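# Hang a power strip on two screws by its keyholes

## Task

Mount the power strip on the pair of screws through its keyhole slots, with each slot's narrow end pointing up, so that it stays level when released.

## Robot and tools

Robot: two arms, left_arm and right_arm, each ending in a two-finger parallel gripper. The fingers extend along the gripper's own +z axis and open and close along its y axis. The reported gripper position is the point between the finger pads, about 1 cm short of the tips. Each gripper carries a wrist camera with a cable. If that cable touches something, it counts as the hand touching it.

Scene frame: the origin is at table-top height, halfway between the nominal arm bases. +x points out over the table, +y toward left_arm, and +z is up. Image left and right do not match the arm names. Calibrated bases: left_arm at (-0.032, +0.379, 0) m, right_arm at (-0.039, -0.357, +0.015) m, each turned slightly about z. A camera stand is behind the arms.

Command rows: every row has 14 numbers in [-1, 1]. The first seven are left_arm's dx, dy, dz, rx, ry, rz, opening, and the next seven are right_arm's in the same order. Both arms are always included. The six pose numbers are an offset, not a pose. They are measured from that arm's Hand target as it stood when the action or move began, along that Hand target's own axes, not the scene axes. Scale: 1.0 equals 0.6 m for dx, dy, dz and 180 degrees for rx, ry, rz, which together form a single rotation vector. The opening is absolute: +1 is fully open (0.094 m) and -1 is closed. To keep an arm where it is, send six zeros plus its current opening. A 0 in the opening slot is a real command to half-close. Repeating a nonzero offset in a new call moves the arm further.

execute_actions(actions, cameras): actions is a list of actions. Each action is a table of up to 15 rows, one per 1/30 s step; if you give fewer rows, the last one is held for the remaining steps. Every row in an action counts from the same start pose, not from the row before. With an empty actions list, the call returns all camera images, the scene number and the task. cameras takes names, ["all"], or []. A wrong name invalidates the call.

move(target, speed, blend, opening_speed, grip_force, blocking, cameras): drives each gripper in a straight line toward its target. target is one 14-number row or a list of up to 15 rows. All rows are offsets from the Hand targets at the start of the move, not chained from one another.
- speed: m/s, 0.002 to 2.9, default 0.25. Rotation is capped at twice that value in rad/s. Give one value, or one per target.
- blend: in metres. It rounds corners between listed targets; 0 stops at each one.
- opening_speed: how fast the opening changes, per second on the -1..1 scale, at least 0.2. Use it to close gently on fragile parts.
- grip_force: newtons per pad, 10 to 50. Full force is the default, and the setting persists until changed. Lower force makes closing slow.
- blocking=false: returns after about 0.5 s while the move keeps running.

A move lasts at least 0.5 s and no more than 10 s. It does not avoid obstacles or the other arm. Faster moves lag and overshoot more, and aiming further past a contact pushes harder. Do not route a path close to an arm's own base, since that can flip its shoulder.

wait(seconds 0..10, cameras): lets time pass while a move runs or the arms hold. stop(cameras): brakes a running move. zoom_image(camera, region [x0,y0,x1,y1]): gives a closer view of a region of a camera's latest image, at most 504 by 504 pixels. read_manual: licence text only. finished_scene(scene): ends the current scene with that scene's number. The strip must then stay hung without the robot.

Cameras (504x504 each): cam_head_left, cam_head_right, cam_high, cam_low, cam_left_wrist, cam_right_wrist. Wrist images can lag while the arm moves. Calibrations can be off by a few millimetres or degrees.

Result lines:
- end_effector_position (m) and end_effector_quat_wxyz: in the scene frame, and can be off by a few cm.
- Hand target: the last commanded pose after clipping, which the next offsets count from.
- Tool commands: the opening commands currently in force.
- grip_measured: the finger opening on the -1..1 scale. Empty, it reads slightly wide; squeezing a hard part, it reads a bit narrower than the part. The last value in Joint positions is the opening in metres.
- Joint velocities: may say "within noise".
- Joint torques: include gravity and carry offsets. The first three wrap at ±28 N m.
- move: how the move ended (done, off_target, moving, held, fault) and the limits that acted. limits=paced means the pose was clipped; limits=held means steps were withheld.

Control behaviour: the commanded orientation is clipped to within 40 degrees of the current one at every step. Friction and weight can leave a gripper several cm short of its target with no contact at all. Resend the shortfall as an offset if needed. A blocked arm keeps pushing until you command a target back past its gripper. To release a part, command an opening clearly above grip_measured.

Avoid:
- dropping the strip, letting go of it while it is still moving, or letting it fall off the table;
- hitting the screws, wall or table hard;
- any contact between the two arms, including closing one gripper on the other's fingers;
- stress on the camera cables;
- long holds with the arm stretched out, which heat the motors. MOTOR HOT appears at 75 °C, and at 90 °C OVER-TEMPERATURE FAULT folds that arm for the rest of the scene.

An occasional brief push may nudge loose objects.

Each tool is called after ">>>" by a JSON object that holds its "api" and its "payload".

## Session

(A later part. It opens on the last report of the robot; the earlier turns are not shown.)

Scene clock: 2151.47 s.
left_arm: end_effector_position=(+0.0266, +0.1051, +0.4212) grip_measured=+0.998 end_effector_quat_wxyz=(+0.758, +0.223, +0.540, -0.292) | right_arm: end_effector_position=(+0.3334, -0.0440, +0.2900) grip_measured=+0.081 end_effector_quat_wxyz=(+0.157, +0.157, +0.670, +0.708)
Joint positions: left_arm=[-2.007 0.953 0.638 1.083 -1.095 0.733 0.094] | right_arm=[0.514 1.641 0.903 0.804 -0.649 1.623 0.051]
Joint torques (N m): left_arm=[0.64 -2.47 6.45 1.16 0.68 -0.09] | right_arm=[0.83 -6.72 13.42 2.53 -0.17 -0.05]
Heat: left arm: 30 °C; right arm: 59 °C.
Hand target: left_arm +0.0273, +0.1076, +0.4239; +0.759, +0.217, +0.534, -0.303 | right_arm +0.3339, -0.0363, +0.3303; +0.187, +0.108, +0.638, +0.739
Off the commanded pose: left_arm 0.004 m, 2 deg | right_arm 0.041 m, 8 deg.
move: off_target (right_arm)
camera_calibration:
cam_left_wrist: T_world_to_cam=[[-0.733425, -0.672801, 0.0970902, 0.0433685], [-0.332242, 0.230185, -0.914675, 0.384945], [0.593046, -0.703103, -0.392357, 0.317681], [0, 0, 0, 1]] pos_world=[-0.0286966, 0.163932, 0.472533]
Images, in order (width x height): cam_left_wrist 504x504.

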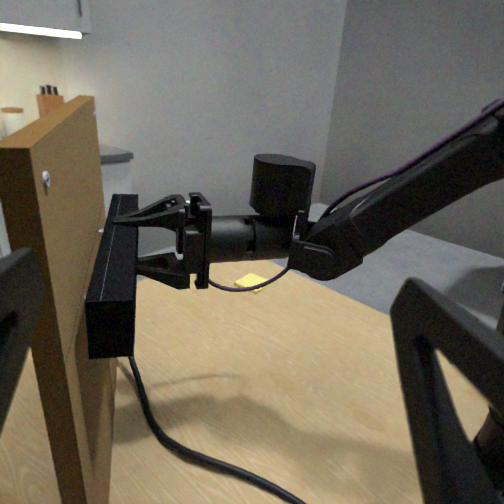

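>>> {"api": "move", "payload": {"target": [0,0,0,0,0,0,1,-0.004,-0.011,0.028,-0.0006,0.0071,0.0012,-0.7], "speed": 0.05}}

>>> {"api": "move", "payload": {"target": [0,0,0,0,0,0,1,0,-0.003,0.02,0,0,0,-0.7], "speed": 0.05, "cameras": ["cam_left_wrist"]}}

>>> {"api": "zoom_image", "payload": {"camera": "cam_left_wrist", "region": [20, 150, 220, 350]}}

Scene clock: 2183.07 s.
left_arm: end_effector_position=(+0.0266, +0.1050, +0.4213) grip_measured=+0.998 end_effector_quat_wxyz=(+0.758, +0.223, +0.539, -0.292) | right_arm: end_effector_position=(+0.3374, -0.0370, +0.2890) grip_measured=+0.081 end_effector_quat_wxyz=(+0.148, +0.143, +0.670, +0.713)
Joint positions: left_arm=[-2.007 0.953 0.638 1.083 -1.094 0.733 0.094] | right_arm=[0.513 1.687 0.937 0.829 -0.685 1.627 0.051]
Joint torques (N m): left_arm=[0.66 -2.74 6.09 1.19 0.6 -0.15] | right_arm=[2.44 -5.26 15.77 2.41 0.14 -0.03]
Heat: left arm: 29 °C; right arm: 57 °C.
Hand target: left_arm +0.0272, +0.1076, +0.4239; +0.759, +0.217, +0.534, -0.303 | right_arm +0.3438, -0.0214, +0.3267; +0.179, +0.101, +0.640, +0.741
Off the commanded pose: left_arm 0.004 m, 2 deg | right_arm 0.041 m, 8 deg.
move: off_target (right_arm)

Scene clock: 2183.87 s.
left_arm: end_effector_position=(+0.0266, +0.1050, +0.4213) grip_measured=+0.998 end_effector_quat_wxyz=(+0.758, +0.223, +0.539, -0.292) | right_arm: end_effector_position=(+0.3376, -0.0359, +0.2890) grip_measured=+0.081 end_effector_quat_wxyz=(+0.144, +0.137, +0.671, +0.715)
Joint positions: left_arm=[-2.007 0.953 0.638 1.083 -1.094 0.733 0.094] | right_arm=[0.51 1.697 0.946 0.834 -0.703 1.627 0.051]
Joint torques (N m): left_arm=[0.5 -2.52 5.9 1.17 0.62 -0.17] | right_arm=[4.75 -4.07 17.83 2.31 0.53 -0.04]
Heat: left arm: 29 °C; right arm: 57 °C.
Hand target: left_arm +0.0272, +0.1076, +0.4239; +0.759, +0.217, +0.534, -0.303 | right_arm +0.3485, -0.0102, +0.3269; +0.179, +0.101, +0.640, +0.741
Off the commanded pose: left_arm 0.004 m, 2 deg | right_arm 0.047 m, 7 deg.
move: off_target (right_arm)
camera_calibration:
cam_left_wrist: T_world_to_cam=[[-0.733877, -0.672294, 0.0971867, 0.0431511], [-0.331872, 0.230022, -0.91485, 0.385034], [0.592693, -0.703641, -0.391924, 0.317614], [0, 0, 0, 1]] pos_world=[-0.0287981, 0.16393, 0.472535]
Images, in order (width x height): cam_left_wrist 504x504.

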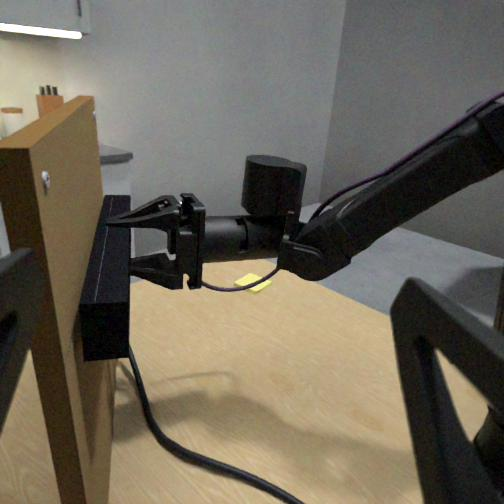

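Scaled by 2.520 from the camera's 504x504 image, which has a finer 720x720 frame.

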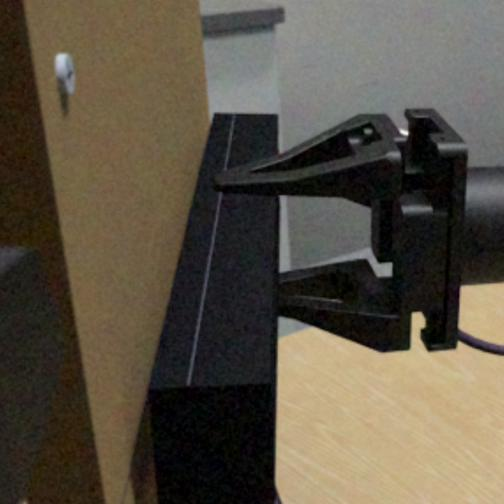

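>>> {"api": "move", "payload": {"target": [[0,0,0,0,0,0,1,0,0.003,-0.012,0,0,0,-0.7],[0,0,0,0,0,0,1,0,-0.03,-0.01,0,0,0,-0.7]], "speed": 0.03}}

>>> {"api": "move", "payload": {"target": [0,0,0,0,0,0,1,0,-0.015,0,0,0,0,-0.7], "speed": 0.03}}

>>> {"api": "move", "payload": {"target": [0,0,0,0,0,0,1,0,0.06,0,0,0,0,-0.7], "speed": 0.03}}

>>> {"api": "move", "payload": {"target": [0,0,0,0,0,0,1,0,0.02,0,0,0,0,-0.7], "speed": 0.03}}

Scene clock: 2208.00 s.
left_arm: end_effector_position=(+0.0266, +0.1050, +0.4213) grip_measured=+0.998 end_effector_quat_wxyz=(+0.758, +0.223, +0.539, -0.292) | right_arm: end_effector_position=(+0.3380, -0.0357, +0.2883) grip_measured=+0.080 end_effector_quat_wxyz=(+0.140, +0.118, +0.662, +0.726)
Joint positions: left_arm=[-2.007 0.953 0.638 1.083 -1.094 0.733 0.094] | right_arm=[0.498 1.734 0.946 0.917 -0.745 1.645 0.051]
Joint torques (N m): left_arm=[0.55 -2.47 6.15 1.09 0.62 -0.13] | right_arm=[5.19 -4.11 14.49 2.11 0.9 -0.2]
Heat: left arm: 29 °C; right arm: 57 °C.
Hand target: left_arm +0.0272, +0.1076, +0.4239; +0.759, +0.217, +0.534, -0.303 | right_arm +0.3487, -0.0136, +0.3081; +0.179, +0.101, +0.640, +0.741
Off the commanded pose: left_arm 0.004 m, 2 deg | right_arm 0.032 m, 6 deg.
move: off_target (right_arm)

Scene clock: 2208.93 s.
left_arm: end_effector_position=(+0.0266, +0.1050, +0.4213) grip_measured=+0.998 end_effector_quat_wxyz=(+0.758, +0.223, +0.539, -0.292) | right_arm: end_effector_position=(+0.3380, -0.0355, +0.2878) grip_measured=+0.080 end_effector_quat_wxyz=(+0.138, +0.109, +0.657, +0.733)
Joint positions: left_arm=[-2.007 0.953 0.638 1.083 -1.094 0.733 0.094] | right_arm=[0.493 1.756 0.946 0.965 -0.765 1.657 0.051]
Joint torques (N m): left_arm=[0.55 -2.73 6.37 1.16 0.63 -0.11] | right_arm=[5.76 -3.82 13.57 1.89 1.1 -0.32]
Heat: left arm: 29 °C; right arm: 57 °C.
Hand target: left_arm +0.0272, +0.1076, +0.4239; +0.759, +0.217, +0.534, -0.303 | right_arm +0.3499, -0.0125, +0.2993; +0.179, +0.101, +0.640, +0.741
Off the commanded pose: left_arm 0.004 m, 2 deg | right_arm 0.028 m, 5 deg.
move: off_target (right_arm)

Scene clock: 2210.67 s.
left_arm: end_effector_position=(+0.0266, +0.1050, +0.4213) grip_measured=+0.998 end_effector_quat_wxyz=(+0.758, +0.223, +0.539, -0.292) | right_arm: end_effector_position=(+0.3384, -0.0364, +0.2886) grip_measured=+0.080 end_effector_quat_wxyz=(+0.134, +0.119, +0.670, +0.721)
Joint positions: left_arm=[-2.007 0.953 0.638 1.083 -1.094 0.733 0.094] | right_arm=[0.492 1.724 0.96 0.866 -0.759 1.634 0.051]
Joint torques (N m): left_arm=[0.49 -2.69 6.11 1.15 0.62 -0.11] | right_arm=[5.24 -9.03 15.86 1.78 0.99 -0.07]
Heat: left arm: 29 °C; right arm: 56 °C.
Hand target: left_arm +0.0272, +0.1076, +0.4239; +0.759, +0.217, +0.534, -0.303 | right_arm +0.3450, -0.0168, +0.3348; +0.179, +0.101, +0.640, +0.741
Off the commanded pose: left_arm 0.004 m, 2 deg | right_arm 0.051 m, 7 deg.
move: off_target (right_arm)

Scene clock: 2211.63 s.
left_arm: end_effector_position=(+0.0266, +0.1050, +0.4213) grip_measured=+0.998 end_effector_quat_wxyz=(+0.758, +0.223, +0.539, -0.292) | right_arm: end_effector_position=(+0.3385, -0.0363, +0.2898) grip_measured=+0.080 end_effector_quat_wxyz=(+0.132, +0.127, +0.678, +0.712)
Joint positions: left_arm=[-2.007 0.953 0.638 1.083 -1.094 0.733 0.094] | right_arm=[0.496 1.702 0.973 0.794 -0.747 1.617 0.051]
Joint torques (N m): left_arm=[0.55 -2.54 6.19 1.13 0.64 -0.16] | right_arm=[4.7 -9.81 16.35 2.08 0.82 0.17]
Heat: left arm: 29 °C; right arm: 56 °C.
Hand target: left_arm +0.0272, +0.1076, +0.4239; +0.759, +0.217, +0.534, -0.303 | right_arm +0.3434, -0.0182, +0.3467; +0.179, +0.101, +0.640, +0.741
Off the commanded pose: left_arm 0.004 m, 2 deg | right_arm 0.060 m, 8 deg.
move: off_target (right_arm)

>>> {"api": "move", "payload": {"target": [[0,0,0,0,0,0,1,0,-0.03,-0.045,0,0,0,-0.7],[0,0,0,0,0,0,1,0,-0.043,-0.02,0,0,0,-0.7],[0,0,0,0,0,0,1,0,-0.043,0.012,0,0,0,-0.7]], "speed": 0.05}}

Scene clock: 2222.87 s.
left_arm: end_effector_position=(+0.0266, +0.1050, +0.4213) grip_measured=+0.998 end_effector_quat_wxyz=(+0.758, +0.223, +0.539, -0.292) | right_arm: end_effector_position=(+0.3379, -0.0357, +0.2894) grip_measured=+0.080 end_effector_quat_wxyz=(+0.136, +0.128, +0.669, +0.719)
Joint positions: left_arm=[-2.007 0.953 0.638 1.083 -1.094 0.733 0.094] | right_arm=[0.501 1.713 0.956 0.854 -0.735 1.638 0.051]
Joint torques (N m): left_arm=[0.51 -2.61 6.05 1.18 0.6 -0.12] | right_arm=[5.89 -4.31 16.79 2.23 0.9 -0.12]
Heat: left arm: 29 °C; right arm: 55 °C.
Hand target: left_arm +0.0272, +0.1076, +0.4239; +0.759, +0.217, +0.534, -0.303 | right_arm +0.3496, -0.0086, +0.3223; +0.179, +0.101, +0.640, +0.741
Off the commanded pose: left_arm 0.004 m, 2 deg | right_arm 0.044 m, 7 deg.
move: off_target (right_arm)

>>> {"api": "move", "payload": {"target": [0,0,0,0,0,0,1,0,0,-0.055,0,0,0,-0.7], "speed": 0.08}}

>>> {"api": "move", "payload": {"target": [0,0,0,0,0,0,1,0,0,-0.02,0,0,0,-0.7], "speed": 0.08, "cameras": ["cam_left_wrist"]}}

>>> {"api": "zoom_image", "payload": {"camera": "cam_left_wrist", "region": [20, 150, 220, 350]}}

Scene clock: 2233.43 s.
left_arm: end_effector_position=(+0.0266, +0.1050, +0.4213) grip_measured=+0.998 end_effector_quat_wxyz=(+0.758, +0.223, +0.539, -0.292) | right_arm: end_effector_position=(+0.3374, -0.0373, +0.2900) grip_measured=+0.080 end_effector_quat_wxyz=(+0.137, +0.126, +0.667, +0.722)
Joint positions: left_arm=[-2.007 0.953 0.638 1.083 -1.094 0.733 0.094] | right_arm=[0.497 1.713 0.949 0.873 -0.74 1.642 0.051]
Joint torques (N m): left_arm=[0.68 -2.63 6.16 1.14 0.63 -0.16] | right_arm=[0.66 -9.16 8.49 2.41 0.37 -0.1]
Heat: left arm: 29 °C; right arm: 55 °C.
Hand target: left_arm +0.0272, +0.1076, +0.4239; +0.759, +0.217, +0.534, -0.303 | right_arm +0.3372, -0.0388, +0.3172; +0.179, +0.101, +0.639, +0.741
Off the commanded pose: left_arm 0.004 m, 2 deg | right_arm 0.027 m, 7 deg.
move: off_target (right_arm)

Scene clock: 2234.37 s.
left_arm: end_effector_position=(+0.0266, +0.1050, +0.4213) grip_measured=+0.998 end_effector_quat_wxyz=(+0.758, +0.223, +0.539, -0.292) | right_arm: end_effector_position=(+0.3383, -0.0434, +0.2792) grip_measured=+0.080 end_effector_quat_wxyz=(+0.139, +0.137, +0.669, +0.717)
Joint positions: left_arm=[-2.007 0.953 0.638 1.083 -1.094 0.733 0.094] | right_arm=[0.487 1.713 0.914 0.89 -0.731 1.643 0.051]
Joint torques (N m): left_arm=[0.59 -2.44 6.16 1.15 0.65 -0.09] | right_arm=[-0.47 -11.32 7.88 2.44 0.05 -0.07]
Heat: left arm: 29 °C; right arm: 55 °C.
Hand target: left_arm +0.0272, +0.1076, +0.4239; +0.759, +0.217, +0.534, -0.303 | right_arm +0.3325, -0.0496, +0.3152; +0.179, +0.101, +0.640, +0.741
Off the commanded pose: left_arm 0.004 m, 2 deg | right_arm 0.037 m, 8 deg.
move: off_target (right_arm)
camera_calibration:
cam_left_wrist: T_world_to_cam=[[-0.733877, -0.672294, 0.0971867, 0.0431511], [-0.331872, 0.230022, -0.91485, 0.385034], [0.592693, -0.703641, -0.391924, 0.317614], [0, 0, 0, 1]] pos_world=[-0.0287981, 0.16393, 0.472535]
Images, in order (width x height): cam_left_wrist 504x504.

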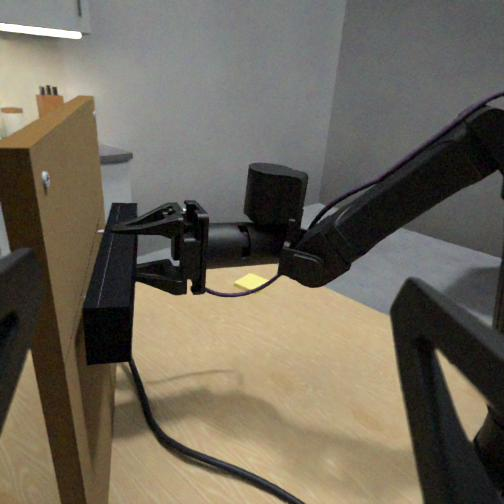

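Scaled by 2.520 from the camera's 504x504 image, which has a finer 720x720 frame.

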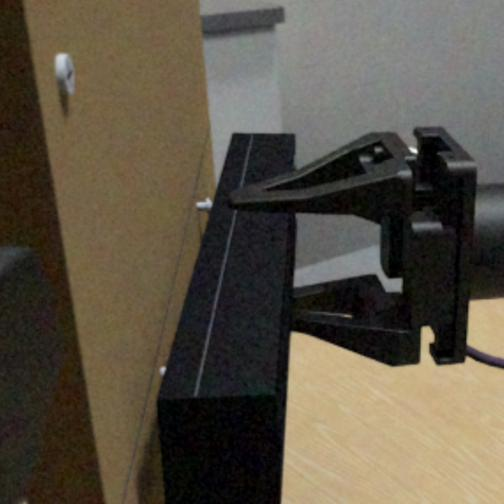

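>>> {"api": "move", "payload": {"target": [[0,0,0,0,0,0,1,0,0.012,0.008,0,0,0,-0.7],[0,0,0,0,0,0,1,0,0.012,0.055,0,0,0,-0.7]], "speed": 0.06}}

Scene clock: 2240.27 s.
left_arm: end_effector_position=(+0.0266, +0.1050, +0.4213) grip_measured=+0.998 end_effector_quat_wxyz=(+0.758, +0.223, +0.539, -0.292) | right_arm: end_effector_position=(+0.3374, -0.0357, +0.2815) grip_measured=+0.080 end_effector_quat_wxyz=(+0.136, +0.138, +0.672, +0.715)
Joint positions: left_arm=[-2.007 0.953 0.638 1.083 -1.094 0.733 0.094] | right_arm=[0.507 1.713 0.935 0.858 -0.714 1.637 0.051]
Joint torques (N m): left_arm=[0.61 -2.41 6.3 1.16 0.62 -0.13] | right_arm=[3.15 -7.68 15.99 2.14 0.45 -0.08]
Heat: left arm: 29 °C; right arm: 54 °C.
Hand target: left_arm +0.0272, +0.1076, +0.4239; +0.759, +0.217, +0.534, -0.303 | right_arm +0.3441, -0.0204, +0.3277; +0.179, +0.101, +0.640, +0.741
Off the commanded pose: left_arm 0.004 m, 2 deg | right_arm 0.049 m, 8 deg.
move: off_target (right_arm)

>>> {"api": "move", "payload": {"target": [[0,0,0,0,0,0,1,0,0.01,-0.055,0,0,0,-0.7],[0,0,0,0,0,0,1,0,0.01,0,0,0,0,-0.7]], "speed": 0.06}}

>>> {"api": "move", "payload": {"target": [[0,0,0,0,0,0,1,0,0.008,-0.055,0,0,0,-0.7],[0,0,0,0,0,0,1,0,0.008,0,0,0,0,-0.7]], "speed": 0.06}}

>>> {"api": "move", "payload": {"target": [[0,0,0,0,0,0,1,0,0.014,-0.055,0,0,0,-0.7],[0,0,0,0,0,0,1,0,0.014,0,0,0,0,-0.7]], "speed": 0.06}}

>>> {"api": "move", "payload": {"target": [[0,0,0,0,0,0,1,0,0.008,-0.055,0,0,0,-0.7],[0,0,0,0,0,0,1,0,0.008,0,0,0,0,-0.7]], "speed": 0.06}}

Scene clock: 2252.13 s.
left_arm: end_effector_position=(+0.0266, +0.1050, +0.4213) grip_measured=+0.998 end_effector_quat_wxyz=(+0.758, +0.223, +0.539, -0.292) | right_arm: end_effector_position=(+0.3359, -0.0354, +0.2903) grip_measured=+0.080 end_effector_quat_wxyz=(+0.136, +0.138, +0.671, +0.716)
Joint positions: left_arm=[-2.007 0.953 0.638 1.083 -1.094 0.733 0.094] | right_arm=[0.51 1.693 0.948 0.828 -0.711 1.639 0.051]
Joint torques (N m): left_arm=[0.75 -2.69 6.09 1.19 0.61 -0.14] | right_arm=[2.84 -6.98 15.91 2.18 0.43 -0.11]
Heat: left arm: 29 °C; right arm: 54 °C.
Hand target: left_arm +0.0272, +0.1076, +0.4239; +0.759, +0.217, +0.534, -0.303 | right_arm +0.3433, -0.0212, +0.3334; +0.179, +0.101, +0.640, +0.741
Off the commanded pose: left_arm 0.004 m, 2 deg | right_arm 0.046 m, 8 deg.
move: off_target (right_arm)

Scene clock: 2253.83 s.
left_arm: end_effector_position=(+0.0266, +0.1050, +0.4213) grip_measured=+0.998 end_effector_quat_wxyz=(+0.758, +0.223, +0.539, -0.292) | right_arm: end_effector_position=(+0.3355, -0.0352, +0.2939) grip_measured=+0.080 end_effector_quat_wxyz=(+0.135, +0.139, +0.672, +0.715)
Joint positions: left_arm=[-2.007 0.953 0.638 1.083 -1.094 0.733 0.094] | right_arm=[0.511 1.684 0.957 0.805 -0.711 1.639 0.051]
Joint torques (N m): left_arm=[0.62 -2.44 6.13 1.14 0.67 -0.14] | right_arm=[2.73 -7.04 15.83 2.23 0.42 -0.11]
Heat: left arm: 29 °C; right arm: 54 °C.
Hand target: left_arm +0.0272, +0.1076, +0.4239; +0.759, +0.217, +0.534, -0.303 | right_arm +0.3426, -0.0216, +0.3382; +0.179, +0.101, +0.640, +0.741
Off the commanded pose: left_arm 0.004 m, 2 deg | right_arm 0.047 m, 8 deg.
move: off_target (right_arm)

Scene clock: 2255.57 s.
left_arm: end_effector_position=(+0.0266, +0.1050, +0.4213) grip_measured=+0.998 end_effector_quat_wxyz=(+0.758, +0.223, +0.539, -0.292) | right_arm: end_effector_position=(+0.3351, -0.0335, +0.3062) grip_measured=+0.080 end_effector_quat_wxyz=(+0.137, +0.142, +0.669, +0.717)
Joint positions: left_arm=[-2.007 0.953 0.638 1.083 -1.094 0.733 0.094] | right_arm=[0.519 1.663 0.982 0.766 -0.695 1.645 0.051]
Joint torques (N m): left_arm=[0.68 -2.67 6.12 1.11 0.61 -0.11] | right_arm=[1.85 -6.43 15.47 2.26 0.25 -0.18]
Heat: left arm: 29 °C; right arm: 54 °C.
Hand target: left_arm +0.0272, +0.1076, +0.4239; +0.759, +0.217, +0.534, -0.303 | right_arm +0.3415, -0.0226, +0.3463; +0.179, +0.101, +0.640, +0.741
Off the commanded pose: left_arm 0.004 m, 2 deg | right_arm 0.042 m, 8 deg.
move: off_target (right_arm)

Scene clock: 2257.30 s.
left_arm: end_effector_position=(+0.0266, +0.1050, +0.4213) grip_measured=+0.998 end_effector_quat_wxyz=(+0.758, +0.223, +0.539, -0.292) | right_arm: end_effector_position=(+0.3335, -0.0285, +0.3170) grip_measured=+0.080 end_effector_quat_wxyz=(+0.138, +0.132, +0.666, +0.721)
Joint positions: left_arm=[-2.007 0.953 0.638 1.083 -1.094 0.733 0.094] | right_arm=[0.529 1.66 1.011 0.751 -0.697 1.644 0.051]
Joint torques (N m): left_arm=[0.47 -2.67 5.98 1.11 0.63 -0.14] | right_arm=[0.85 -6.69 14.2 2.19 0.28 -0.18]
Heat: left arm: 29 °C; right arm: 54 °C.
Hand target: left_arm +0.0272, +0.1076, +0.4239; +0.759, +0.217, +0.534, -0.303 | right_arm +0.3408, -0.0232, +0.3511; +0.179, +0.101, +0.640, +0.741
Off the commanded pose: left_arm 0.004 m, 2 deg | right_arm 0.035 m, 7 deg.
move: off_target (right_arm)

>>> {"api": "move", "payload": {"target": [[0,0,0,0,0,0,1,-0.007,-0.029,-0.06,0,0,0,-0.7],[0,0,0,0,0,0,1,-0.007,-0.029,0.005,0,0,0,-0.7]], "speed": 0.06}}

>>> {"api": "move", "payload": {"target": [[0,0,0,0,0,0,1,0,0.008,-0.055,0,0,0,-0.7],[0,0,0,0,0,0,1,0,0.008,0,0,0,0,-0.7]], "speed": 0.06}}

>>> {"api": "move", "payload": {"target": [[0,0,0,0,0,0,1,-0.005,-0.014,-0.055,0,0,0,-0.7],[0,0,0,0,0,0,1,-0.005,-0.014,0,0,0,0,-0.7]], "speed": 0.06}}

>>> {"api": "move", "payload": {"target": [[0,0,0,0,0,0,1,0,0.007,-0.055,0,0,0,-0.7],[0,0,0,0,0,0,1,0,0.007,0,0,0,0,-0.7]], "speed": 0.06, "cameras": ["cam_left_wrist"]}}

Scene clock: 2279.40 s.
left_arm: end_effector_position=(+0.0266, +0.1050, +0.4213) grip_measured=+0.998 end_effector_quat_wxyz=(+0.758, +0.223, +0.539, -0.292) | right_arm: end_effector_position=(+0.3370, -0.0362, +0.2977) grip_measured=+0.080 end_effector_quat_wxyz=(+0.136, +0.134, +0.668, +0.719)
Joint positions: left_arm=[-2.007 0.953 0.638 1.083 -1.094 0.733 0.094] | right_arm=[0.504 1.689 0.966 0.817 -0.723 1.644 0.051]
Joint torques (N m): left_arm=[0.62 -2.73 6.19 1.16 0.59 -0.14] | right_arm=[3.02 -5.38 16.47 2.22 0.52 -0.15]
Heat: left arm: 29 °C; right arm: 52 °C.
Hand target: left_arm +0.0272, +0.1076, +0.4239; +0.759, +0.217, +0.534, -0.303 | right_arm +0.3482, -0.0201, +0.3348; +0.179, +0.101, +0.640, +0.741
Off the commanded pose: left_arm 0.004 m, 2 deg | right_arm 0.042 m, 7 deg.
move: off_target (right_arm)

Scene clock: 2281.10 s.
left_arm: end_effector_position=(+0.0266, +0.1050, +0.4213) grip_measured=+0.998 end_effector_quat_wxyz=(+0.758, +0.223, +0.539, -0.292) | right_arm: end_effector_position=(+0.3400, -0.0379, +0.2980) grip_measured=+0.080 end_effector_quat_wxyz=(+0.136, +0.137, +0.671, +0.716)
Joint positions: left_arm=[-2.007 0.953 0.638 1.083 -1.094 0.733 0.094] | right_arm=[0.497 1.689 0.977 0.797 -0.726 1.64 0.051]
Joint torques (N m): left_arm=[0.54 -2.7 6.02 1.12 0.58 -0.1] | right_arm=[3.62 -6.37 16.1 2.23 0.53 -0.11]
Heat: left arm: 29 °C; right arm: 52 °C.
Hand target: left_arm +0.0272, +0.1076, +0.4239; +0.759, +0.217, +0.534, -0.303 | right_arm +0.3475, -0.0207, +0.3395; +0.179, +0.101, +0.640, +0.741
Off the commanded pose: left_arm 0.004 m, 2 deg | right_arm 0.046 m, 8 deg.
move: off_target (right_arm)

Scene clock: 2282.80 s.
left_arm: end_effector_position=(+0.0266, +0.1050, +0.4213) grip_measured=+0.998 end_effector_quat_wxyz=(+0.758, +0.223, +0.539, -0.292) | right_arm: end_effector_position=(+0.3405, -0.0381, +0.2966) grip_measured=+0.080 end_effector_quat_wxyz=(+0.138, +0.133, +0.667, +0.720)
Joint positions: left_arm=[-2.007 0.953 0.638 1.083 -1.094 0.733 0.094] | right_arm=[0.495 1.701 0.97 0.83 -0.73 1.645 0.051]
Joint torques (N m): left_arm=[0.55 -2.8 6.23 1.11 0.6 -0.09] | right_arm=[3.32 -5.2 16.39 2.19 0.53 -0.14]
Heat: left arm: 29 °C; right arm: 52 °C.
Hand target: left_arm +0.0272, +0.1076, +0.4239; +0.759, +0.217, +0.534, -0.303 | right_arm +0.3514, -0.0208, +0.3316; +0.179, +0.101, +0.640, +0.741
Off the commanded pose: left_arm 0.004 m, 2 deg | right_arm 0.040 m, 7 deg.
move: off_target (right_arm)

Scene clock: 2284.50 s.
left_arm: end_effector_position=(+0.0266, +0.1050, +0.4213) grip_measured=+0.998 end_effector_quat_wxyz=(+0.758, +0.223, +0.539, -0.292) | right_arm: end_effector_position=(+0.3428, -0.0396, +0.2967) grip_measured=+0.080 end_effector_quat_wxyz=(+0.138, +0.135, +0.669, +0.718)
Joint positions: left_arm=[-2.007 0.953 0.638 1.083 -1.094 0.733 0.094] | right_arm=[0.49 1.701 0.978 0.815 -0.733 1.643 0.051]
Joint torques (N m): left_arm=[0.55 -2.5 6.15 1.17 0.63 -0.15] | right_arm=[3.82 -6.09 16.13 2.21 0.55 -0.11]
Heat: left arm: 28 °C; right arm: 53 °C.
Hand target: left_arm +0.0272, +0.1076, +0.4239; +0.759, +0.217, +0.534, -0.303 | right_arm +0.3508, -0.0213, +0.3358; +0.179, +0.101, +0.640, +0.741
Off the commanded pose: left_arm 0.004 m, 2 deg | right_arm 0.044 m, 8 deg.
move: off_target (right_arm)
camera_calibration:
cam_left_wrist: T_world_to_cam=[[-0.733877, -0.672294, 0.0971867, 0.0431511], [-0.331872, 0.230022, -0.91485, 0.385034], [0.592693, -0.703641, -0.391924, 0.317614], [0, 0, 0, 1]] pos_world=[-0.0287981, 0.16393, 0.472535]
Images, in order (width x height): cam_left_wrist 504x504.

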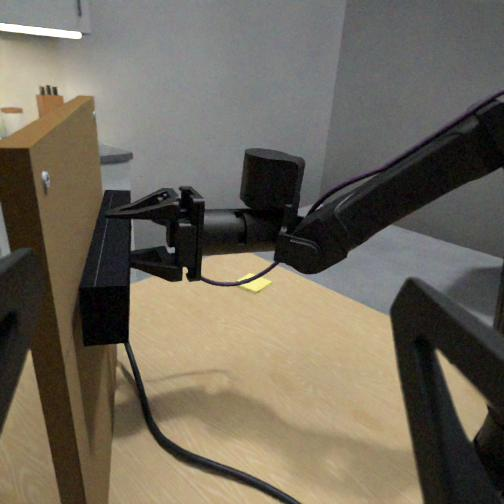

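>>> {"api": "move", "payload": {"target": [[0,0,0,0,0,0,1,0.008,-0.03,-0.065,0,0,0,-0.7],[0,0,0,0,0,0,1,0.008,-0.02,-0.02,0,0,0,-0.7],[0,0,0,0,0,0,1,0.008,-0.02,0,0,0,0,-0.7]], "speed": 0.06}}

>>> {"api": "move", "payload": {"target": [[0,0,0,0,0,0,1,0,-0.006,-0.065,0,0,0,-0.7],[0,0,0,0,0,0,1,0,0.004,0,0,0,0,-0.7]], "speed": 0.06}}

>>> {"api": "move", "payload": {"target": [[0,0,0,0,0,0,1,0,-0.006,-0.065,0,0,0,-0.7],[0,0,0,0,0,0,1,0,0.004,0,0,0,0,-0.7]], "speed": 0.06}}

>>> {"api": "move", "payload": {"target": [[0,0,0,0,0,0,1,0,-0.006,-0.065,0,0,0,-0.7],[0,0,0,0,0,0,1,0,0.004,0,0,0,0,-0.7]], "speed": 0.06}}

Scene clock: 2297.23 s.
left_arm: end_effector_position=(+0.0266, +0.1050, +0.4213) grip_measured=+0.998 end_effector_quat_wxyz=(+0.758, +0.223, +0.539, -0.292) | right_arm: end_effector_position=(+0.3364, -0.0353, +0.2889) grip_measured=+0.080 end_effector_quat_wxyz=(+0.140, +0.130, +0.666, +0.721)
Joint positions: left_arm=[-2.007 0.953 0.638 1.083 -1.094 0.733 0.094] | right_arm=[0.507 1.711 0.941 0.876 -0.718 1.642 0.051]
Joint torques (N m): left_arm=[0.59 -2.52 6.01 1.12 0.63 -0.15] | right_arm=[3.19 -5.31 16.72 2.06 0.53 -0.15]
Heat: left arm: 28 °C; right arm: 53 °C.
Hand target: left_arm +0.0272, +0.1076, +0.4239; +0.759, +0.217, +0.534, -0.303 | right_arm +0.3481, -0.0181, +0.3235; +0.179, +0.101, +0.640, +0.741
Off the commanded pose: left_arm 0.004 m, 2 deg | right_arm 0.040 m, 7 deg.
move: off_target (right_arm)

Scene clock: 2299.07 s.
left_arm: end_effector_position=(+0.0266, +0.1050, +0.4213) grip_measured=+0.998 end_effector_quat_wxyz=(+0.758, +0.223, +0.539, -0.292) | right_arm: end_effector_position=(+0.3366, -0.0352, +0.2854) grip_measured=+0.079 end_effector_quat_wxyz=(+0.138, +0.134, +0.670, +0.718)
Joint positions: left_arm=[-2.007 0.953 0.638 1.083 -1.094 0.733 0.094] | right_arm=[0.508 1.711 0.94 0.861 -0.717 1.637 0.051]
Joint torques (N m): left_arm=[0.57 -2.39 6.32 1.16 0.63 -0.16] | right_arm=[3.11 -6 16.84 2.14 0.5 -0.09]
Heat: left arm: 28 °C; right arm: 53 °C.
Hand target: left_arm +0.0272, +0.1076, +0.4239; +0.759, +0.217, +0.534, -0.303 | right_arm +0.3478, -0.0183, +0.3258; +0.179, +0.101, +0.640, +0.741
Off the commanded pose: left_arm 0.004 m, 2 deg | right_arm 0.045 m, 7 deg.
move: off_target (right_arm)

Scene clock: 2300.93 s.
left_arm: end_effector_position=(+0.0266, +0.1050, +0.4213) grip_measured=+0.998 end_effector_quat_wxyz=(+0.758, +0.223, +0.539, -0.292) | right_arm: end_effector_position=(+0.3371, -0.0354, +0.2846) grip_measured=+0.079 end_effector_quat_wxyz=(+0.136, +0.135, +0.671, +0.716)
Joint positions: left_arm=[-2.007 0.953 0.638 1.083 -1.094 0.733 0.094] | right_arm=[0.507 1.711 0.942 0.853 -0.718 1.636 0.051]
Joint torques (N m): left_arm=[0.57 -2.59 6.06 1.16 0.62 -0.2] | right_arm=[3.18 -6.56 16.85 2.14 0.51 -0.08]
Heat: left arm: 28 °C; right arm: 53 °C.
Hand target: left_arm +0.0272, +0.1076, +0.4239; +0.759, +0.217, +0.534, -0.303 | right_arm +0.3474, -0.0186, +0.3281; +0.179, +0.101, +0.640, +0.741
Off the commanded pose: left_arm 0.004 m, 2 deg | right_arm 0.048 m, 8 deg.
move: off_target (right_arm)

Scene clock: 2302.80 s.
left_arm: end_effector_position=(+0.0266, +0.1050, +0.4213) grip_measured=+0.998 end_effector_quat_wxyz=(+0.758, +0.223, +0.539, -0.292) | right_arm: end_effector_position=(+0.3376, -0.0356, +0.2839) grip_measured=+0.079 end_effector_quat_wxyz=(+0.135, +0.137, +0.672, +0.715)
Joint positions: left_arm=[-2.007 0.953 0.638 1.083 -1.094 0.733 0.094] | right_arm=[0.506 1.711 0.944 0.845 -0.719 1.636 0.051]
Joint torques (N m): left_arm=[0.51 -2.59 6.08 1.03 0.65 -0.12] | right_arm=[3.25 -7.12 16.88 2.14 0.51 -0.07]
Heat: left arm: 28 °C; right arm: 53 °C.
Hand target: left_arm +0.0272, +0.1076, +0.4239; +0.759, +0.217, +0.534, -0.303 | right_arm +0.3471, -0.0189, +0.3307; +0.179, +0.101, +0.640, +0.741
Off the commanded pose: left_arm 0.004 m, 2 deg | right_arm 0.050 m, 8 deg.
move: off_target (right_arm)

>>> {"api": "move", "payload": {"target": [[0,0,0,0,0,0,1,-0.008,0.004,-0.065,0,0,0,-0.7],[0,0,0,0,0,0,1,-0.008,0.012,0,0,0,0,-0.7]], "speed": 0.06}}

>>> {"api": "move", "payload": {"target": [[0,0,0,0,0,0,1,0,-0.018,-0.065,0,0,0,-0.7],[0,0,0,0,0,0,1,0,-0.008,0,0,0,0,-0.7]], "speed": 0.06}}

>>> {"api": "move", "payload": {"target": [[0,0,0,0,0,0,1,0,-0.018,-0.065,0,0,0,-0.7],[0,0,0,0,0,0,1,0,-0.008,0,0,0,0,-0.7]], "speed": 0.06}}

>>> {"api": "move", "payload": {"target": [[0,0,0,0,0,0,1,0,0.01,-0.065,0,0,0,-0.7],[0,0,0,0,0,0,1,0,0.02,0,0,0,0,-0.7]], "speed": 0.06}}

Scene clock: 2324.37 s.
left_arm: end_effector_position=(+0.0266, +0.1050, +0.4213) grip_measured=+0.998 end_effector_quat_wxyz=(+0.758, +0.223, +0.539, -0.292) | right_arm: end_effector_position=(+0.3421, -0.0385, +0.2863) grip_measured=+0.079 end_effector_quat_wxyz=(+0.130, +0.142, +0.674, +0.713)
Joint positions: left_arm=[-2.007 0.953 0.638 1.083 -1.094 0.733 0.094] | right_arm=[0.492 1.711 0.965 0.814 -0.733 1.643 0.051]
Joint torques (N m): left_arm=[0.61 -2.54 6.12 1.09 0.63 -0.14] | right_arm=[3.44 -7.84 16.99 2.18 0.53 -0.1]
Heat: left arm: 28 °C; right arm: 51 °C.
Hand target: left_arm +0.0272, +0.1076, +0.4239; +0.759, +0.217, +0.534, -0.303 | right_arm +0.3505, -0.0216, +0.3381; +0.179, +0.101, +0.640, +0.741
Off the commanded pose: left_arm 0.004 m, 2 deg | right_arm 0.055 m, 9 deg.
move: off_target (right_arm)

Scene clock: 2326.30 s.
left_arm: end_effector_position=(+0.0266, +0.1050, +0.4213) grip_measured=+0.998 end_effector_quat_wxyz=(+0.758, +0.223, +0.539, -0.292) | right_arm: end_effector_position=(+0.3408, -0.0378, +0.2875) grip_measured=+0.079 end_effector_quat_wxyz=(+0.133, +0.137, +0.672, +0.715)
Joint positions: left_arm=[-2.007 0.953 0.638 1.083 -1.094 0.733 0.094] | right_arm=[0.495 1.711 0.96 0.831 -0.731 1.642 0.051]
Joint torques (N m): left_arm=[0.47 -2.5 6.3 1.15 0.65 -0.14] | right_arm=[3.22 -6.79 17.02 2.17 0.53 -0.1]
Heat: left arm: 28 °C; right arm: 51 °C.
Hand target: left_arm +0.0272, +0.1076, +0.4239; +0.759, +0.217, +0.534, -0.303 | right_arm +0.3512, -0.0211, +0.3333; +0.179, +0.101, +0.640, +0.741
Off the commanded pose: left_arm 0.004 m, 2 deg | right_arm 0.050 m, 8 deg.
move: off_target (right_arm)

Scene clock: 2328.27 s.
left_arm: end_effector_position=(+0.0266, +0.1050, +0.4213) grip_measured=+0.998 end_effector_quat_wxyz=(+0.758, +0.223, +0.539, -0.292) | right_arm: end_effector_position=(+0.3400, -0.0374, +0.2889) grip_measured=+0.079 end_effector_quat_wxyz=(+0.137, +0.134, +0.669, +0.718)
Joint positions: left_arm=[-2.007 0.953 0.638 1.083 -1.094 0.733 0.094] | right_arm=[0.498 1.712 0.955 0.849 -0.728 1.642 0.051]
Joint torques (N m): left_arm=[0.79 -2.56 5.85 1.16 0.61 -0.16] | right_arm=[3.1 -5.76 16.99 2.15 0.51 -0.11]
Heat: left arm: 28 °C; right arm: 51 °C.
Hand target: left_arm +0.0272, +0.1076, +0.4239; +0.759, +0.217, +0.534, -0.303 | right_arm +0.3518, -0.0204, +0.3285; +0.179, +0.101, +0.640, +0.741
Off the commanded pose: left_arm 0.004 m, 2 deg | right_arm 0.045 m, 7 deg.
move: off_target (right_arm)

Scene clock: 2330.13 s.
left_arm: end_effector_position=(+0.0266, +0.1050, +0.4213) grip_measured=+0.998 end_effector_quat_wxyz=(+0.758, +0.223, +0.539, -0.292) | right_arm: end_effector_position=(+0.3419, -0.0383, +0.2889) grip_measured=+0.079 end_effector_quat_wxyz=(+0.131, +0.140, +0.674, +0.714)
Joint positions: left_arm=[-2.007 0.953 0.638 1.083 -1.094 0.733 0.094] | right_arm=[0.493 1.707 0.97 0.809 -0.733 1.642 0.051]
Joint velocities: left_arm=[0.012 0.007 -0.007 0.081 -0.154 0.007 0] | right_arm=[-0.002 0.017 -0.017 0.051 0.022 -0.154 0]
Joint torques (N m): left_arm=[0.55 -2.58 6.22 1.16 0.62 -0.17] | right_arm=[3.38 -7.91 17.02 2.14 0.53 -0.08]
Heat: left arm: 28 °C; right arm: 51 °C.
Hand target: left_arm +0.0272, +0.1076, +0.4239; +0.759, +0.217, +0.534, -0.303 | right_arm +0.3502, -0.0219, +0.3404; +0.179, +0.101, +0.640, +0.741
Off the commanded pose: left_arm 0.004 m, 2 deg | right_arm 0.055 m, 9 deg.
move: off_target (right_arm)

>>> {"api": "move", "payload": {"target": [[0,0,0,0,0,0,1,0,0.02,-0.15,0,0,0,-0.7],[0,0,0,0,0,0,1,0.109,0.102,-0.36,0.0456,0.1265,0.0351,-0.7]], "speed": 0.15, "cameras": ["cam_left_wrist"]}}

>>> {"api": "zoom_image", "payload": {"camera": "cam_left_wrist", "region": [150, 150, 350, 350]}}

Scene clock: 2362.97 s.
left_arm: end_effector_position=(+0.0266, +0.1050, +0.4213) grip_measured=+0.998 end_effector_quat_wxyz=(+0.758, +0.223, +0.539, -0.292) | right_arm: end_effector_position=(+0.2061, -0.1983, +0.3548) grip_measured=+0.079 end_effector_quat_wxyz=(+0.015, +0.052, +0.705, +0.707)
Joint positions: left_arm=[-2.007 0.953 0.638 1.083 -1.094 0.733 0.094] | right_arm=[-0.052 1.145 0.757 0.651 -1.57 1.887 0.051]
Joint torques (N m): left_arm=[0.77 -2.5 6.17 1.13 0.62 -0.19] | right_arm=[-0.7 -4.81 8.06 1.24 0.09 -0.11]
Heat: left arm: 29 °C; right arm: 52 °C.
Hand target: left_arm +0.0272, +0.1076, +0.4239; +0.759, +0.217, +0.534, -0.303 | right_arm +0.2004, -0.2002, +0.3605; +0.001, +0.000, +0.707, +0.707
Off the commanded pose: left_arm 0.004 m, 2 deg | right_arm 0.008 m, 6 deg.
joint sent to its limit (right arm) — joint 5 (wrist yaw), lower limit. The joint targets are off in orientation, not in position.
move: off_target (right_arm)
camera_calibration:
cam_left_wrist: T_world_to_cam=[[-0.733877, -0.672294, 0.0971867, 0.0431511], [-0.331872, 0.230022, -0.91485, 0.385034], [0.592693, -0.703641, -0.391924, 0.317614], [0, 0, 0, 1]] pos_world=[-0.0287981, 0.16393, 0.472535]
Images, in order (width x height): cam_left_wrist 504x504.

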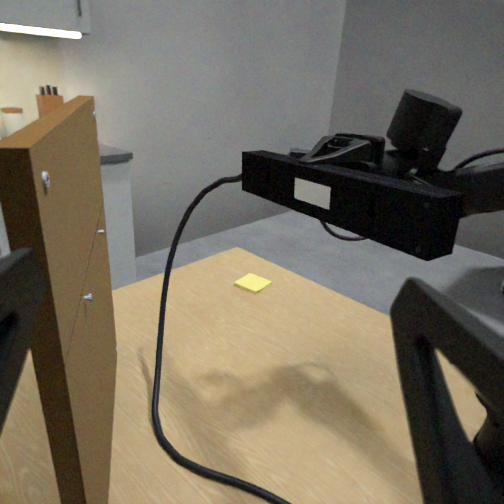

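Scaled by 2.520 from the camera's 504x504 image, which has a finer 720x720 frame.

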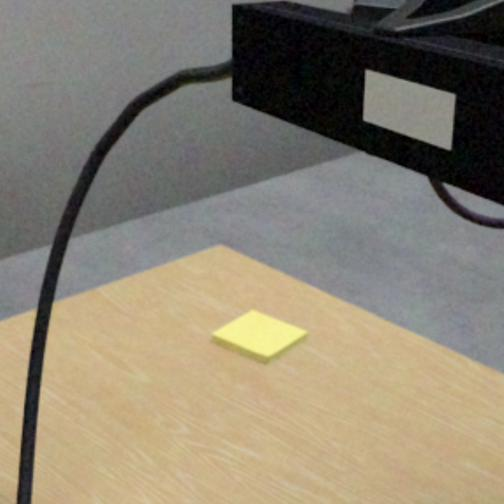

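>>> {"api": "zoom_image", "payload": {"camera": "cam_left_wrist", "region": [235, 140, 305, 210]}}

>>> {"api": "zoom_image", "payload": {"camera": "cam_left_wrist", "region": [375, 180, 465, 270]}}

Scaled by 7.200 from the camera's 504x504 image, which has a finer 720x720 frame.

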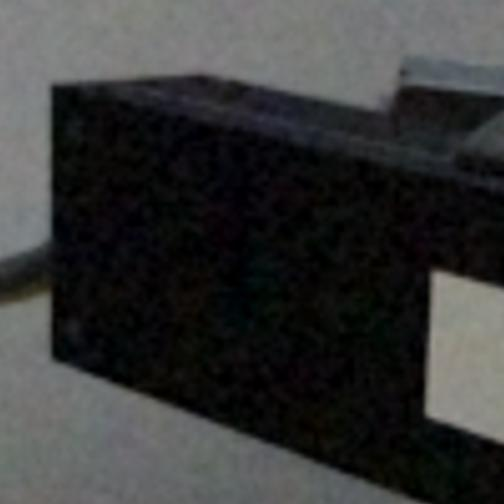

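Scaled by 5.600 from the camera's 504x504 image, which has a finer 720x720 frame.

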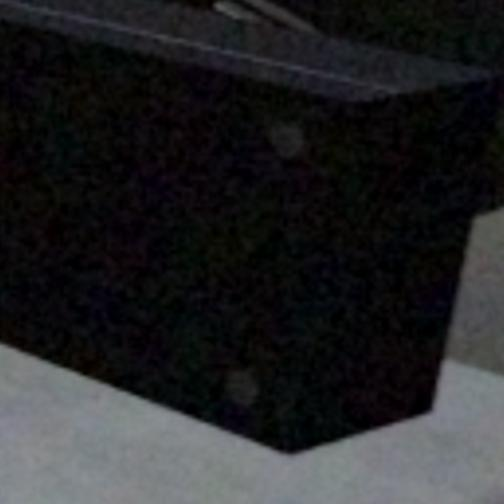

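>>> {"api": "move", "payload": {"target": [0.1,0.006,0.277,0.131,0,-0.047,1,0,0,0,0,0,0,-0.7], "cameras": ["cam_left_wrist"]}}

>>> {"api": "zoom_image", "payload": {"camera": "cam_left_wrist", "region": [40, 80, 460, 440]}}

Scene clock: 2407.37 s.
left_arm: end_effector_position=(+0.1565, -0.0113, +0.4103) grip_measured=+0.998 end_effector_quat_wxyz=(+0.670, +0.332, +0.486, -0.452) | right_arm: end_effector_position=(+0.2061, -0.1983, +0.3544) grip_measured=+0.079 end_effector_quat_wxyz=(+0.013, +0.054, +0.705, +0.707)
Joint positions: left_arm=[-1.11 1.286 0.893 0.707 0.11 -0.029 0.094] | right_arm=[-0.052 1.145 0.757 0.645 -1.57 1.887 0.051]
Joint torques (N m): left_arm=[0.59 -4.33 10.47 2.07 0.15 -0.11] | right_arm=[-0.7 -4.86 8.16 1.22 0.08 -0.15]
Heat: left arm: 29 °C; right arm: 45 °C.
Hand target: left_arm +0.1573, -0.0121, +0.4235; +0.675, +0.328, +0.475, -0.461 | right_arm +0.2003, -0.2002, +0.3605; +0.001, +0.000, +0.707, +0.707
Off the commanded pose: left_arm 0.013 m, 2 deg | right_arm 0.009 m, 6 deg.
joint sent to its limit (right arm) — joint 5 (wrist yaw), lower limit. The joint targets are off in orientation, not in position.
move: off_target (left_arm, right_arm)
camera_calibration:
cam_left_wrist: T_world_to_cam=[[-0.947929, -0.296963, 0.115082, 0.0918102], [-0.221406, 0.354722, -0.908378, 0.426388], [0.228933, -0.886558, -0.402001, 0.213493], [0, 0, 0, 1]] pos_world=[0.132559, 0.0652891, 0.46258]
Images, in order (width x height): cam_left_wrist 504x504.

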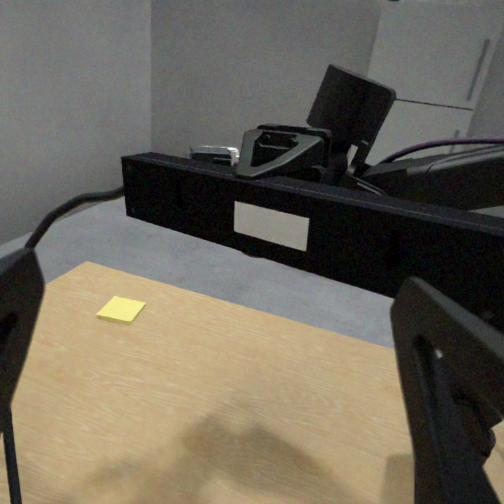

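Scaled by 1.200 from the camera's 504x504 image, which has a finer 720x720 frame.

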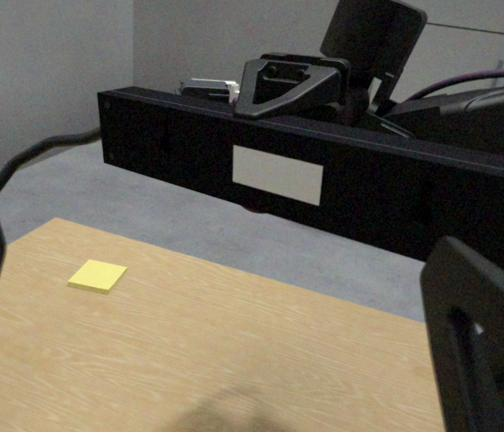

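Holes visible faintly.

>>> {"api": "zoom_image", "payload": {"camera": "cam_left_wrist", "region": [110, 140, 220, 250]}}

>>> {"api": "zoom_image", "payload": {"camera": "cam_left_wrist", "region": [340, 180, 450, 290]}}

>>> {"api": "zoom_image", "payload": {"camera": "cam_left_wrist", "region": [400, 200, 504, 304]}}

Scaled by 4.582 from the camera's 504x504 image, which has a finer 720x720 frame.

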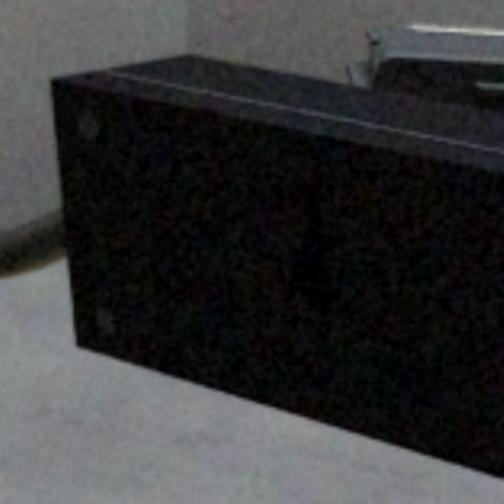

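Scaled by 4.582 from the camera's 504x504 image, which has a finer 720x720 frame.

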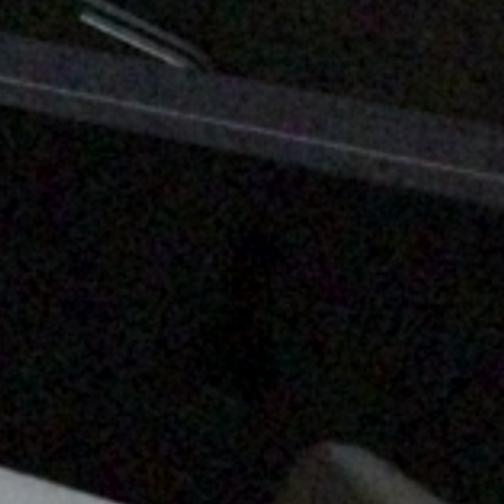

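Scaled by 4.846 from the camera's 504x504 image, which has a finer 720x720 frame.

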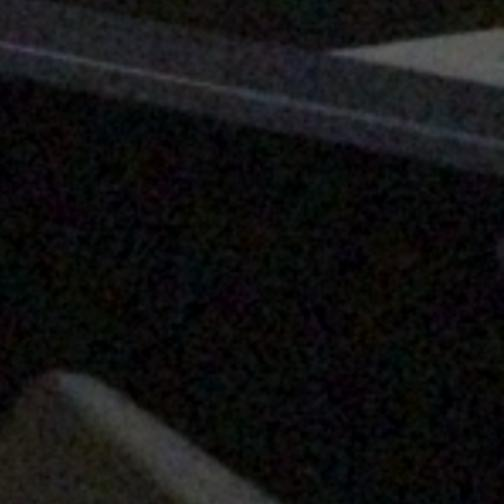

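>>> {"api": "move", "payload": {"target": [-0.089,-0.13,-0.25,-0.131,0,0.047,1,0,0,0,0,0,0,-0.7]}}

>>> {"api": "move", "payload": {"target": [0,0,0,0,0,0,1,-0.218,0.017,-0.165,0,-0.499,0,-0.7], "speed": 0.2}}

>>> {"api": "move", "payload": {"target": [0,0,0,0,0,0,1,0.342,-0.062,-0.03,-0.0618,0.2875,-0.0079,-0.7], "speed": 0.15}}

>>> {"api": "move", "payload": {"target": [0,0,0,0,0,0,1,0,0,0.033,-0.0034,0.0327,0.0053,-0.7], "speed": 0.06}}

>>> {"api": "move", "payload": {"target": [0,0,0,0,0,0,1,0,0,0.038,-0.002,0.0165,0.0027,-0.7], "speed": 0.06}}

>>> {"api": "move", "payload": {"target": [0,0,0,0,0,0,1,0.025,-0.019,0.0287,-0.0032,0.0331,0.0147,-0.7], "speed": 0.05, "cameras": ["cam_left_wrist"]}}

>>> {"api": "zoom_image", "payload": {"camera": "cam_left_wrist", "region": [20, 150, 220, 350]}}

Scene clock: 2480.00 s.
left_arm: end_effector_position=(+0.0288, +0.1090, +0.4268) grip_measured=+0.998 end_effector_quat_wxyz=(+0.759, +0.213, +0.534, -0.305) | right_arm: end_effector_position=(+0.2061, -0.1983, +0.3544) grip_measured=+0.079 end_effector_quat_wxyz=(+0.013, +0.054, +0.705, +0.707)
Joint positions: left_arm=[-1.996 0.935 0.634 1.085 -1.07 0.718 0.094] | right_arm=[-0.052 1.145 0.757 0.645 -1.57 1.887 0.051]
Joint torques (N m): left_arm=[-0.84 -1.22 6.09 1.16 0.32 0.06] | right_arm=[-0.7 -4.86 8.16 1.22 0.08 -0.14]
Heat: left arm: 32 °C; right arm: 40 °C.
Hand target: left_arm +0.0271, +0.1083, +0.4233; +0.759, +0.217, +0.534, -0.304 | right_arm +0.2003, -0.2002, +0.3605; +0.001, +0.000, +0.707, +0.707
Off the commanded pose: left_arm 0.004 m, 0 deg | right_arm 0.009 m, 6 deg.
joint sent to its limit (right arm) — joint 5 (wrist yaw), lower limit. The joint targets are off in orientation, not in position.
move: off_target (right_arm)

Scene clock: 2484.47 s.
left_arm: end_effector_position=(+0.0289, +0.1091, +0.4269) grip_measured=+0.998 end_effector_quat_wxyz=(+0.759, +0.213, +0.534, -0.305) | right_arm: end_effector_position=(+0.3242, -0.2986, +0.3192) grip_measured=+0.079 end_effector_quat_wxyz=(+0.462, +0.527, +0.541, +0.465)
Joint positions: left_arm=[-1.996 0.935 0.634 1.087 -1.07 0.719 0.094] | right_arm=[0.33 0.97 0.746 0.076 0.268 1.6 0.051]
Joint torques (N m): left_arm=[-0.76 -1.26 6.26 1.16 0.35 0.11] | right_arm=[0.55 -2.1 14.78 2.62 0.25 -0.21]
Heat: left arm: 31 °C; right arm: 41 °C.
Hand target: left_arm +0.0271, +0.1083, +0.4233; +0.759, +0.217, +0.534, -0.304 | right_arm +0.3310, -0.2994, +0.3708; +0.499, +0.499, +0.500, +0.501
Off the commanded pose: left_arm 0.004 m, 0 deg | right_arm 0.052 m, 8 deg.
move: off_target (right_arm)

Scene clock: 2488.30 s.
left_arm: end_effector_position=(+0.0289, +0.1091, +0.4269) grip_measured=+0.998 end_effector_quat_wxyz=(+0.759, +0.213, +0.534, -0.305) | right_arm: end_effector_position=(+0.3112, -0.1013, +0.2909) grip_measured=+0.079 end_effector_quat_wxyz=(+0.252, +0.221, +0.659, +0.674)
Joint positions: left_arm=[-1.996 0.935 0.634 1.087 -1.07 0.719 0.094] | right_arm=[0.495 1.363 0.675 0.726 -0.436 1.553 0.051]
Joint torques (N m): left_arm=[-0.59 -1.01 6.2 1.11 0.4 0.09] | right_arm=[0.73 -4.48 13.12 2.64 -0.13 -0.09]
Heat: left arm: 31 °C; right arm: 43 °C.
Hand target: left_arm +0.0271, +0.1083, +0.4233; +0.759, +0.217, +0.534, -0.304 | right_arm +0.3126, -0.0942, +0.3337; +0.282, +0.176, +0.624, +0.707
Off the commanded pose: left_arm 0.004 m, 0 deg | right_arm 0.043 m, 8 deg.
move: off_target (right_arm)

Scene clock: 2489.77 s.
left_arm: end_effector_position=(+0.0289, +0.1091, +0.4269) grip_measured=+0.998 end_effector_quat_wxyz=(+0.759, +0.213, +0.534, -0.305) | right_arm: end_effector_position=(+0.3194, -0.0809, +0.2933) grip_measured=+0.079 end_effector_quat_wxyz=(+0.208, +0.187, +0.668, +0.690)
Joint positions: left_arm=[-1.996 0.935 0.634 1.087 -1.07 0.719 0.094] | right_arm=[0.483 1.47 0.767 0.747 -0.564 1.575 0.051]
Joint torques (N m): left_arm=[-0.9 -1.05 5.96 1.12 0.36 0.06] | right_arm=[-0.65 -5.46 13.56 2.62 -0.16 -0.05]
Heat: left arm: 31 °C; right arm: 43 °C.
Hand target: left_arm +0.0271, +0.1083, +0.4233; +0.759, +0.217, +0.534, -0.304 | right_arm +0.3246, -0.0788, +0.3368; +0.245, +0.143, +0.633, +0.721
Off the commanded pose: left_arm 0.004 m, 0 deg | right_arm 0.044 m, 8 deg.
move: off_target (right_arm)

Scene clock: 2490.73 s.
left_arm: end_effector_position=(+0.0289, +0.1091, +0.4269) grip_measured=+0.998 end_effector_quat_wxyz=(+0.759, +0.213, +0.534, -0.305) | right_arm: end_effector_position=(+0.3351, -0.0668, +0.2973) grip_measured=+0.079 end_effector_quat_wxyz=(+0.192, +0.176, +0.669, +0.696)
Joint positions: left_arm=[-1.996 0.935 0.634 1.087 -1.07 0.719 0.094] | right_arm=[0.483 1.559 0.863 0.747 -0.604 1.588 0.051]
Joint torques (N m): left_arm=[-0.88 -1.14 6.15 1.12 0.35 0.06] | right_arm=[0.73 -6.28 13.61 2.57 -0.1 -0.08]
Heat: left arm: 31 °C; right arm: 44 °C.
Hand target: left_arm +0.0271, +0.1083, +0.4233; +0.759, +0.217, +0.534, -0.304 | right_arm +0.3363, -0.0596, +0.3405; +0.226, +0.126, +0.636, +0.727
Off the commanded pose: left_arm 0.004 m, 0 deg | right_arm 0.044 m, 9 deg.
move: off_target (right_arm)

Scene clock: 2492.40 s.
left_arm: end_effector_position=(+0.0289, +0.1091, +0.4269) grip_measured=+0.998 end_effector_quat_wxyz=(+0.759, +0.213, +0.534, -0.305) | right_arm: end_effector_position=(+0.3332, -0.0437, +0.2916) grip_measured=+0.079 end_effector_quat_wxyz=(+0.147, +0.151, +0.670, +0.712)
Joint positions: left_arm=[-1.996 0.935 0.634 1.087 -1.07 0.719 0.094] | right_arm=[0.505 1.65 0.915 0.807 -0.682 1.634 0.051]
Joint torques (N m): left_arm=[-0.87 -0.87 6.12 1.14 0.38 0.08] | right_arm=[0.84 -6.8 13.23 2.51 -0.17 -0.05]
Heat: left arm: 31 °C; right arm: 44 °C.
Hand target: left_arm +0.0271, +0.1083, +0.4233; +0.759, +0.217, +0.534, -0.304 | right_arm +0.3333, -0.0362, +0.3303; +0.176, +0.102, +0.640, +0.741
Off the commanded pose: left_arm 0.004 m, 0 deg | right_arm 0.040 m, 8 deg.
move: off_target (right_arm)
camera_calibration:
cam_left_wrist: T_world_to_cam=[[-0.740734, -0.660959, 0.120191, 0.0361499], [-0.33057, 0.202859, -0.921722, 0.395859], [0.584839, -0.722483, -0.368757, 0.313685], [0, 0, 0, 1]] pos_world=[-0.0258191, 0.170222, 0.476201]
Images, in order (width x height): cam_left_wrist 504x504.

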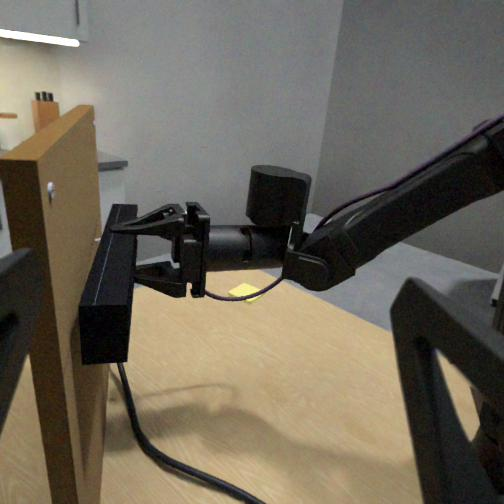

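Scaled by 2.520 from the camera's 504x504 image, which has a finer 720x720 frame.

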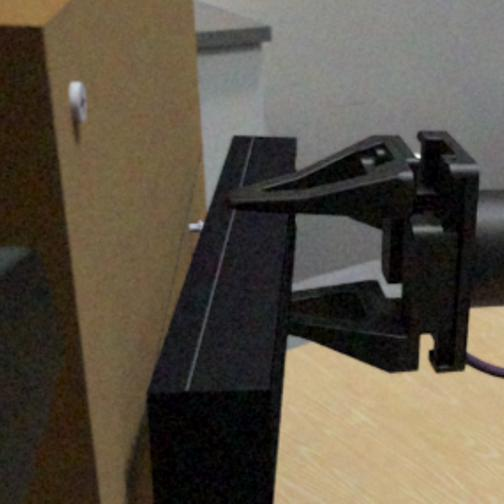

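>>> {"api": "move", "payload": {"target": [0,0,0,0,0,0,1,0,-0.006,0.004,-0.0003,0.0147,-0.0031,-0.7], "speed": 0.05, "cameras": ["cam_left_wrist"]}}

>>> {"api": "zoom_image", "payload": {"camera": "cam_left_wrist", "region": [20, 150, 220, 350]}}

Scene clock: 2515.03 s.
left_arm: end_effector_position=(+0.0289, +0.1091, +0.4269) grip_measured=+0.998 end_effector_quat_wxyz=(+0.759, +0.213, +0.534, -0.305) | right_arm: end_effector_position=(+0.3314, -0.0362, +0.2912) grip_measured=+0.079 end_effector_quat_wxyz=(+0.131, +0.128, +0.673, +0.717)
Joint positions: left_arm=[-1.996 0.935 0.634 1.087 -1.07 0.719 0.094] | right_arm=[0.505 1.685 0.943 0.825 -0.737 1.635 0.051]
Joint torques (N m): left_arm=[-0.62 -0.98 6.2 1.11 0.4 0.1] | right_arm=[-0.4 -6.98 13.12 2.44 -0.19 -0.09]
Heat: left arm: 30 °C; right arm: 49 °C.
Hand target: left_arm +0.0271, +0.1083, +0.4233; +0.759, +0.217, +0.534, -0.304 | right_arm +0.3347, -0.0335, +0.3272; +0.165, +0.082, +0.644, +0.742
Off the commanded pose: left_arm 0.004 m, 0 deg | right_arm 0.036 m, 8 deg.
move: off_target (right_arm)
camera_calibration:
cam_left_wrist: T_world_to_cam=[[-0.740734, -0.660959, 0.120191, 0.0361499], [-0.33057, 0.202859, -0.921722, 0.395859], [0.584839, -0.722483, -0.368757, 0.313685], [0, 0, 0, 1]] pos_world=[-0.0258191, 0.170222, 0.476201]
Images, in order (width x height): cam_left_wrist 504x504.

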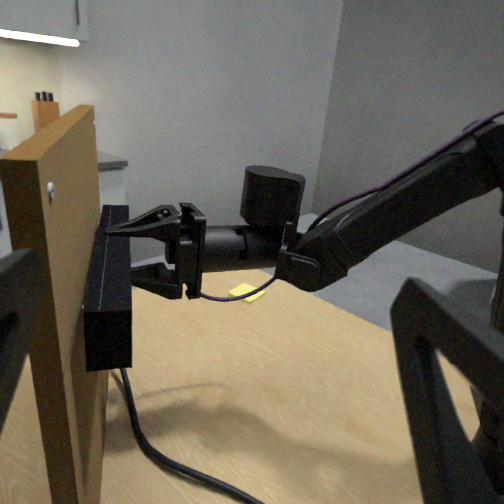

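Scaled by 2.520 from the camera's 504x504 image, which has a finer 720x720 frame.

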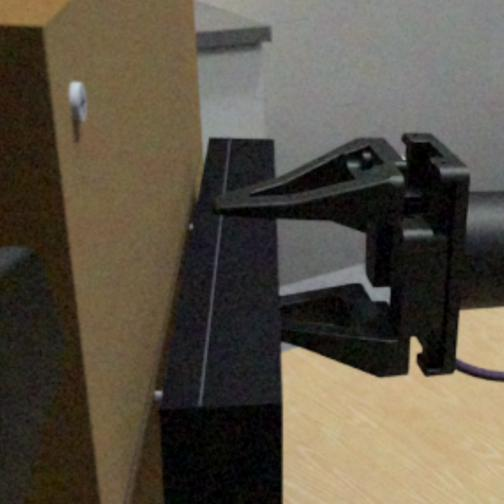

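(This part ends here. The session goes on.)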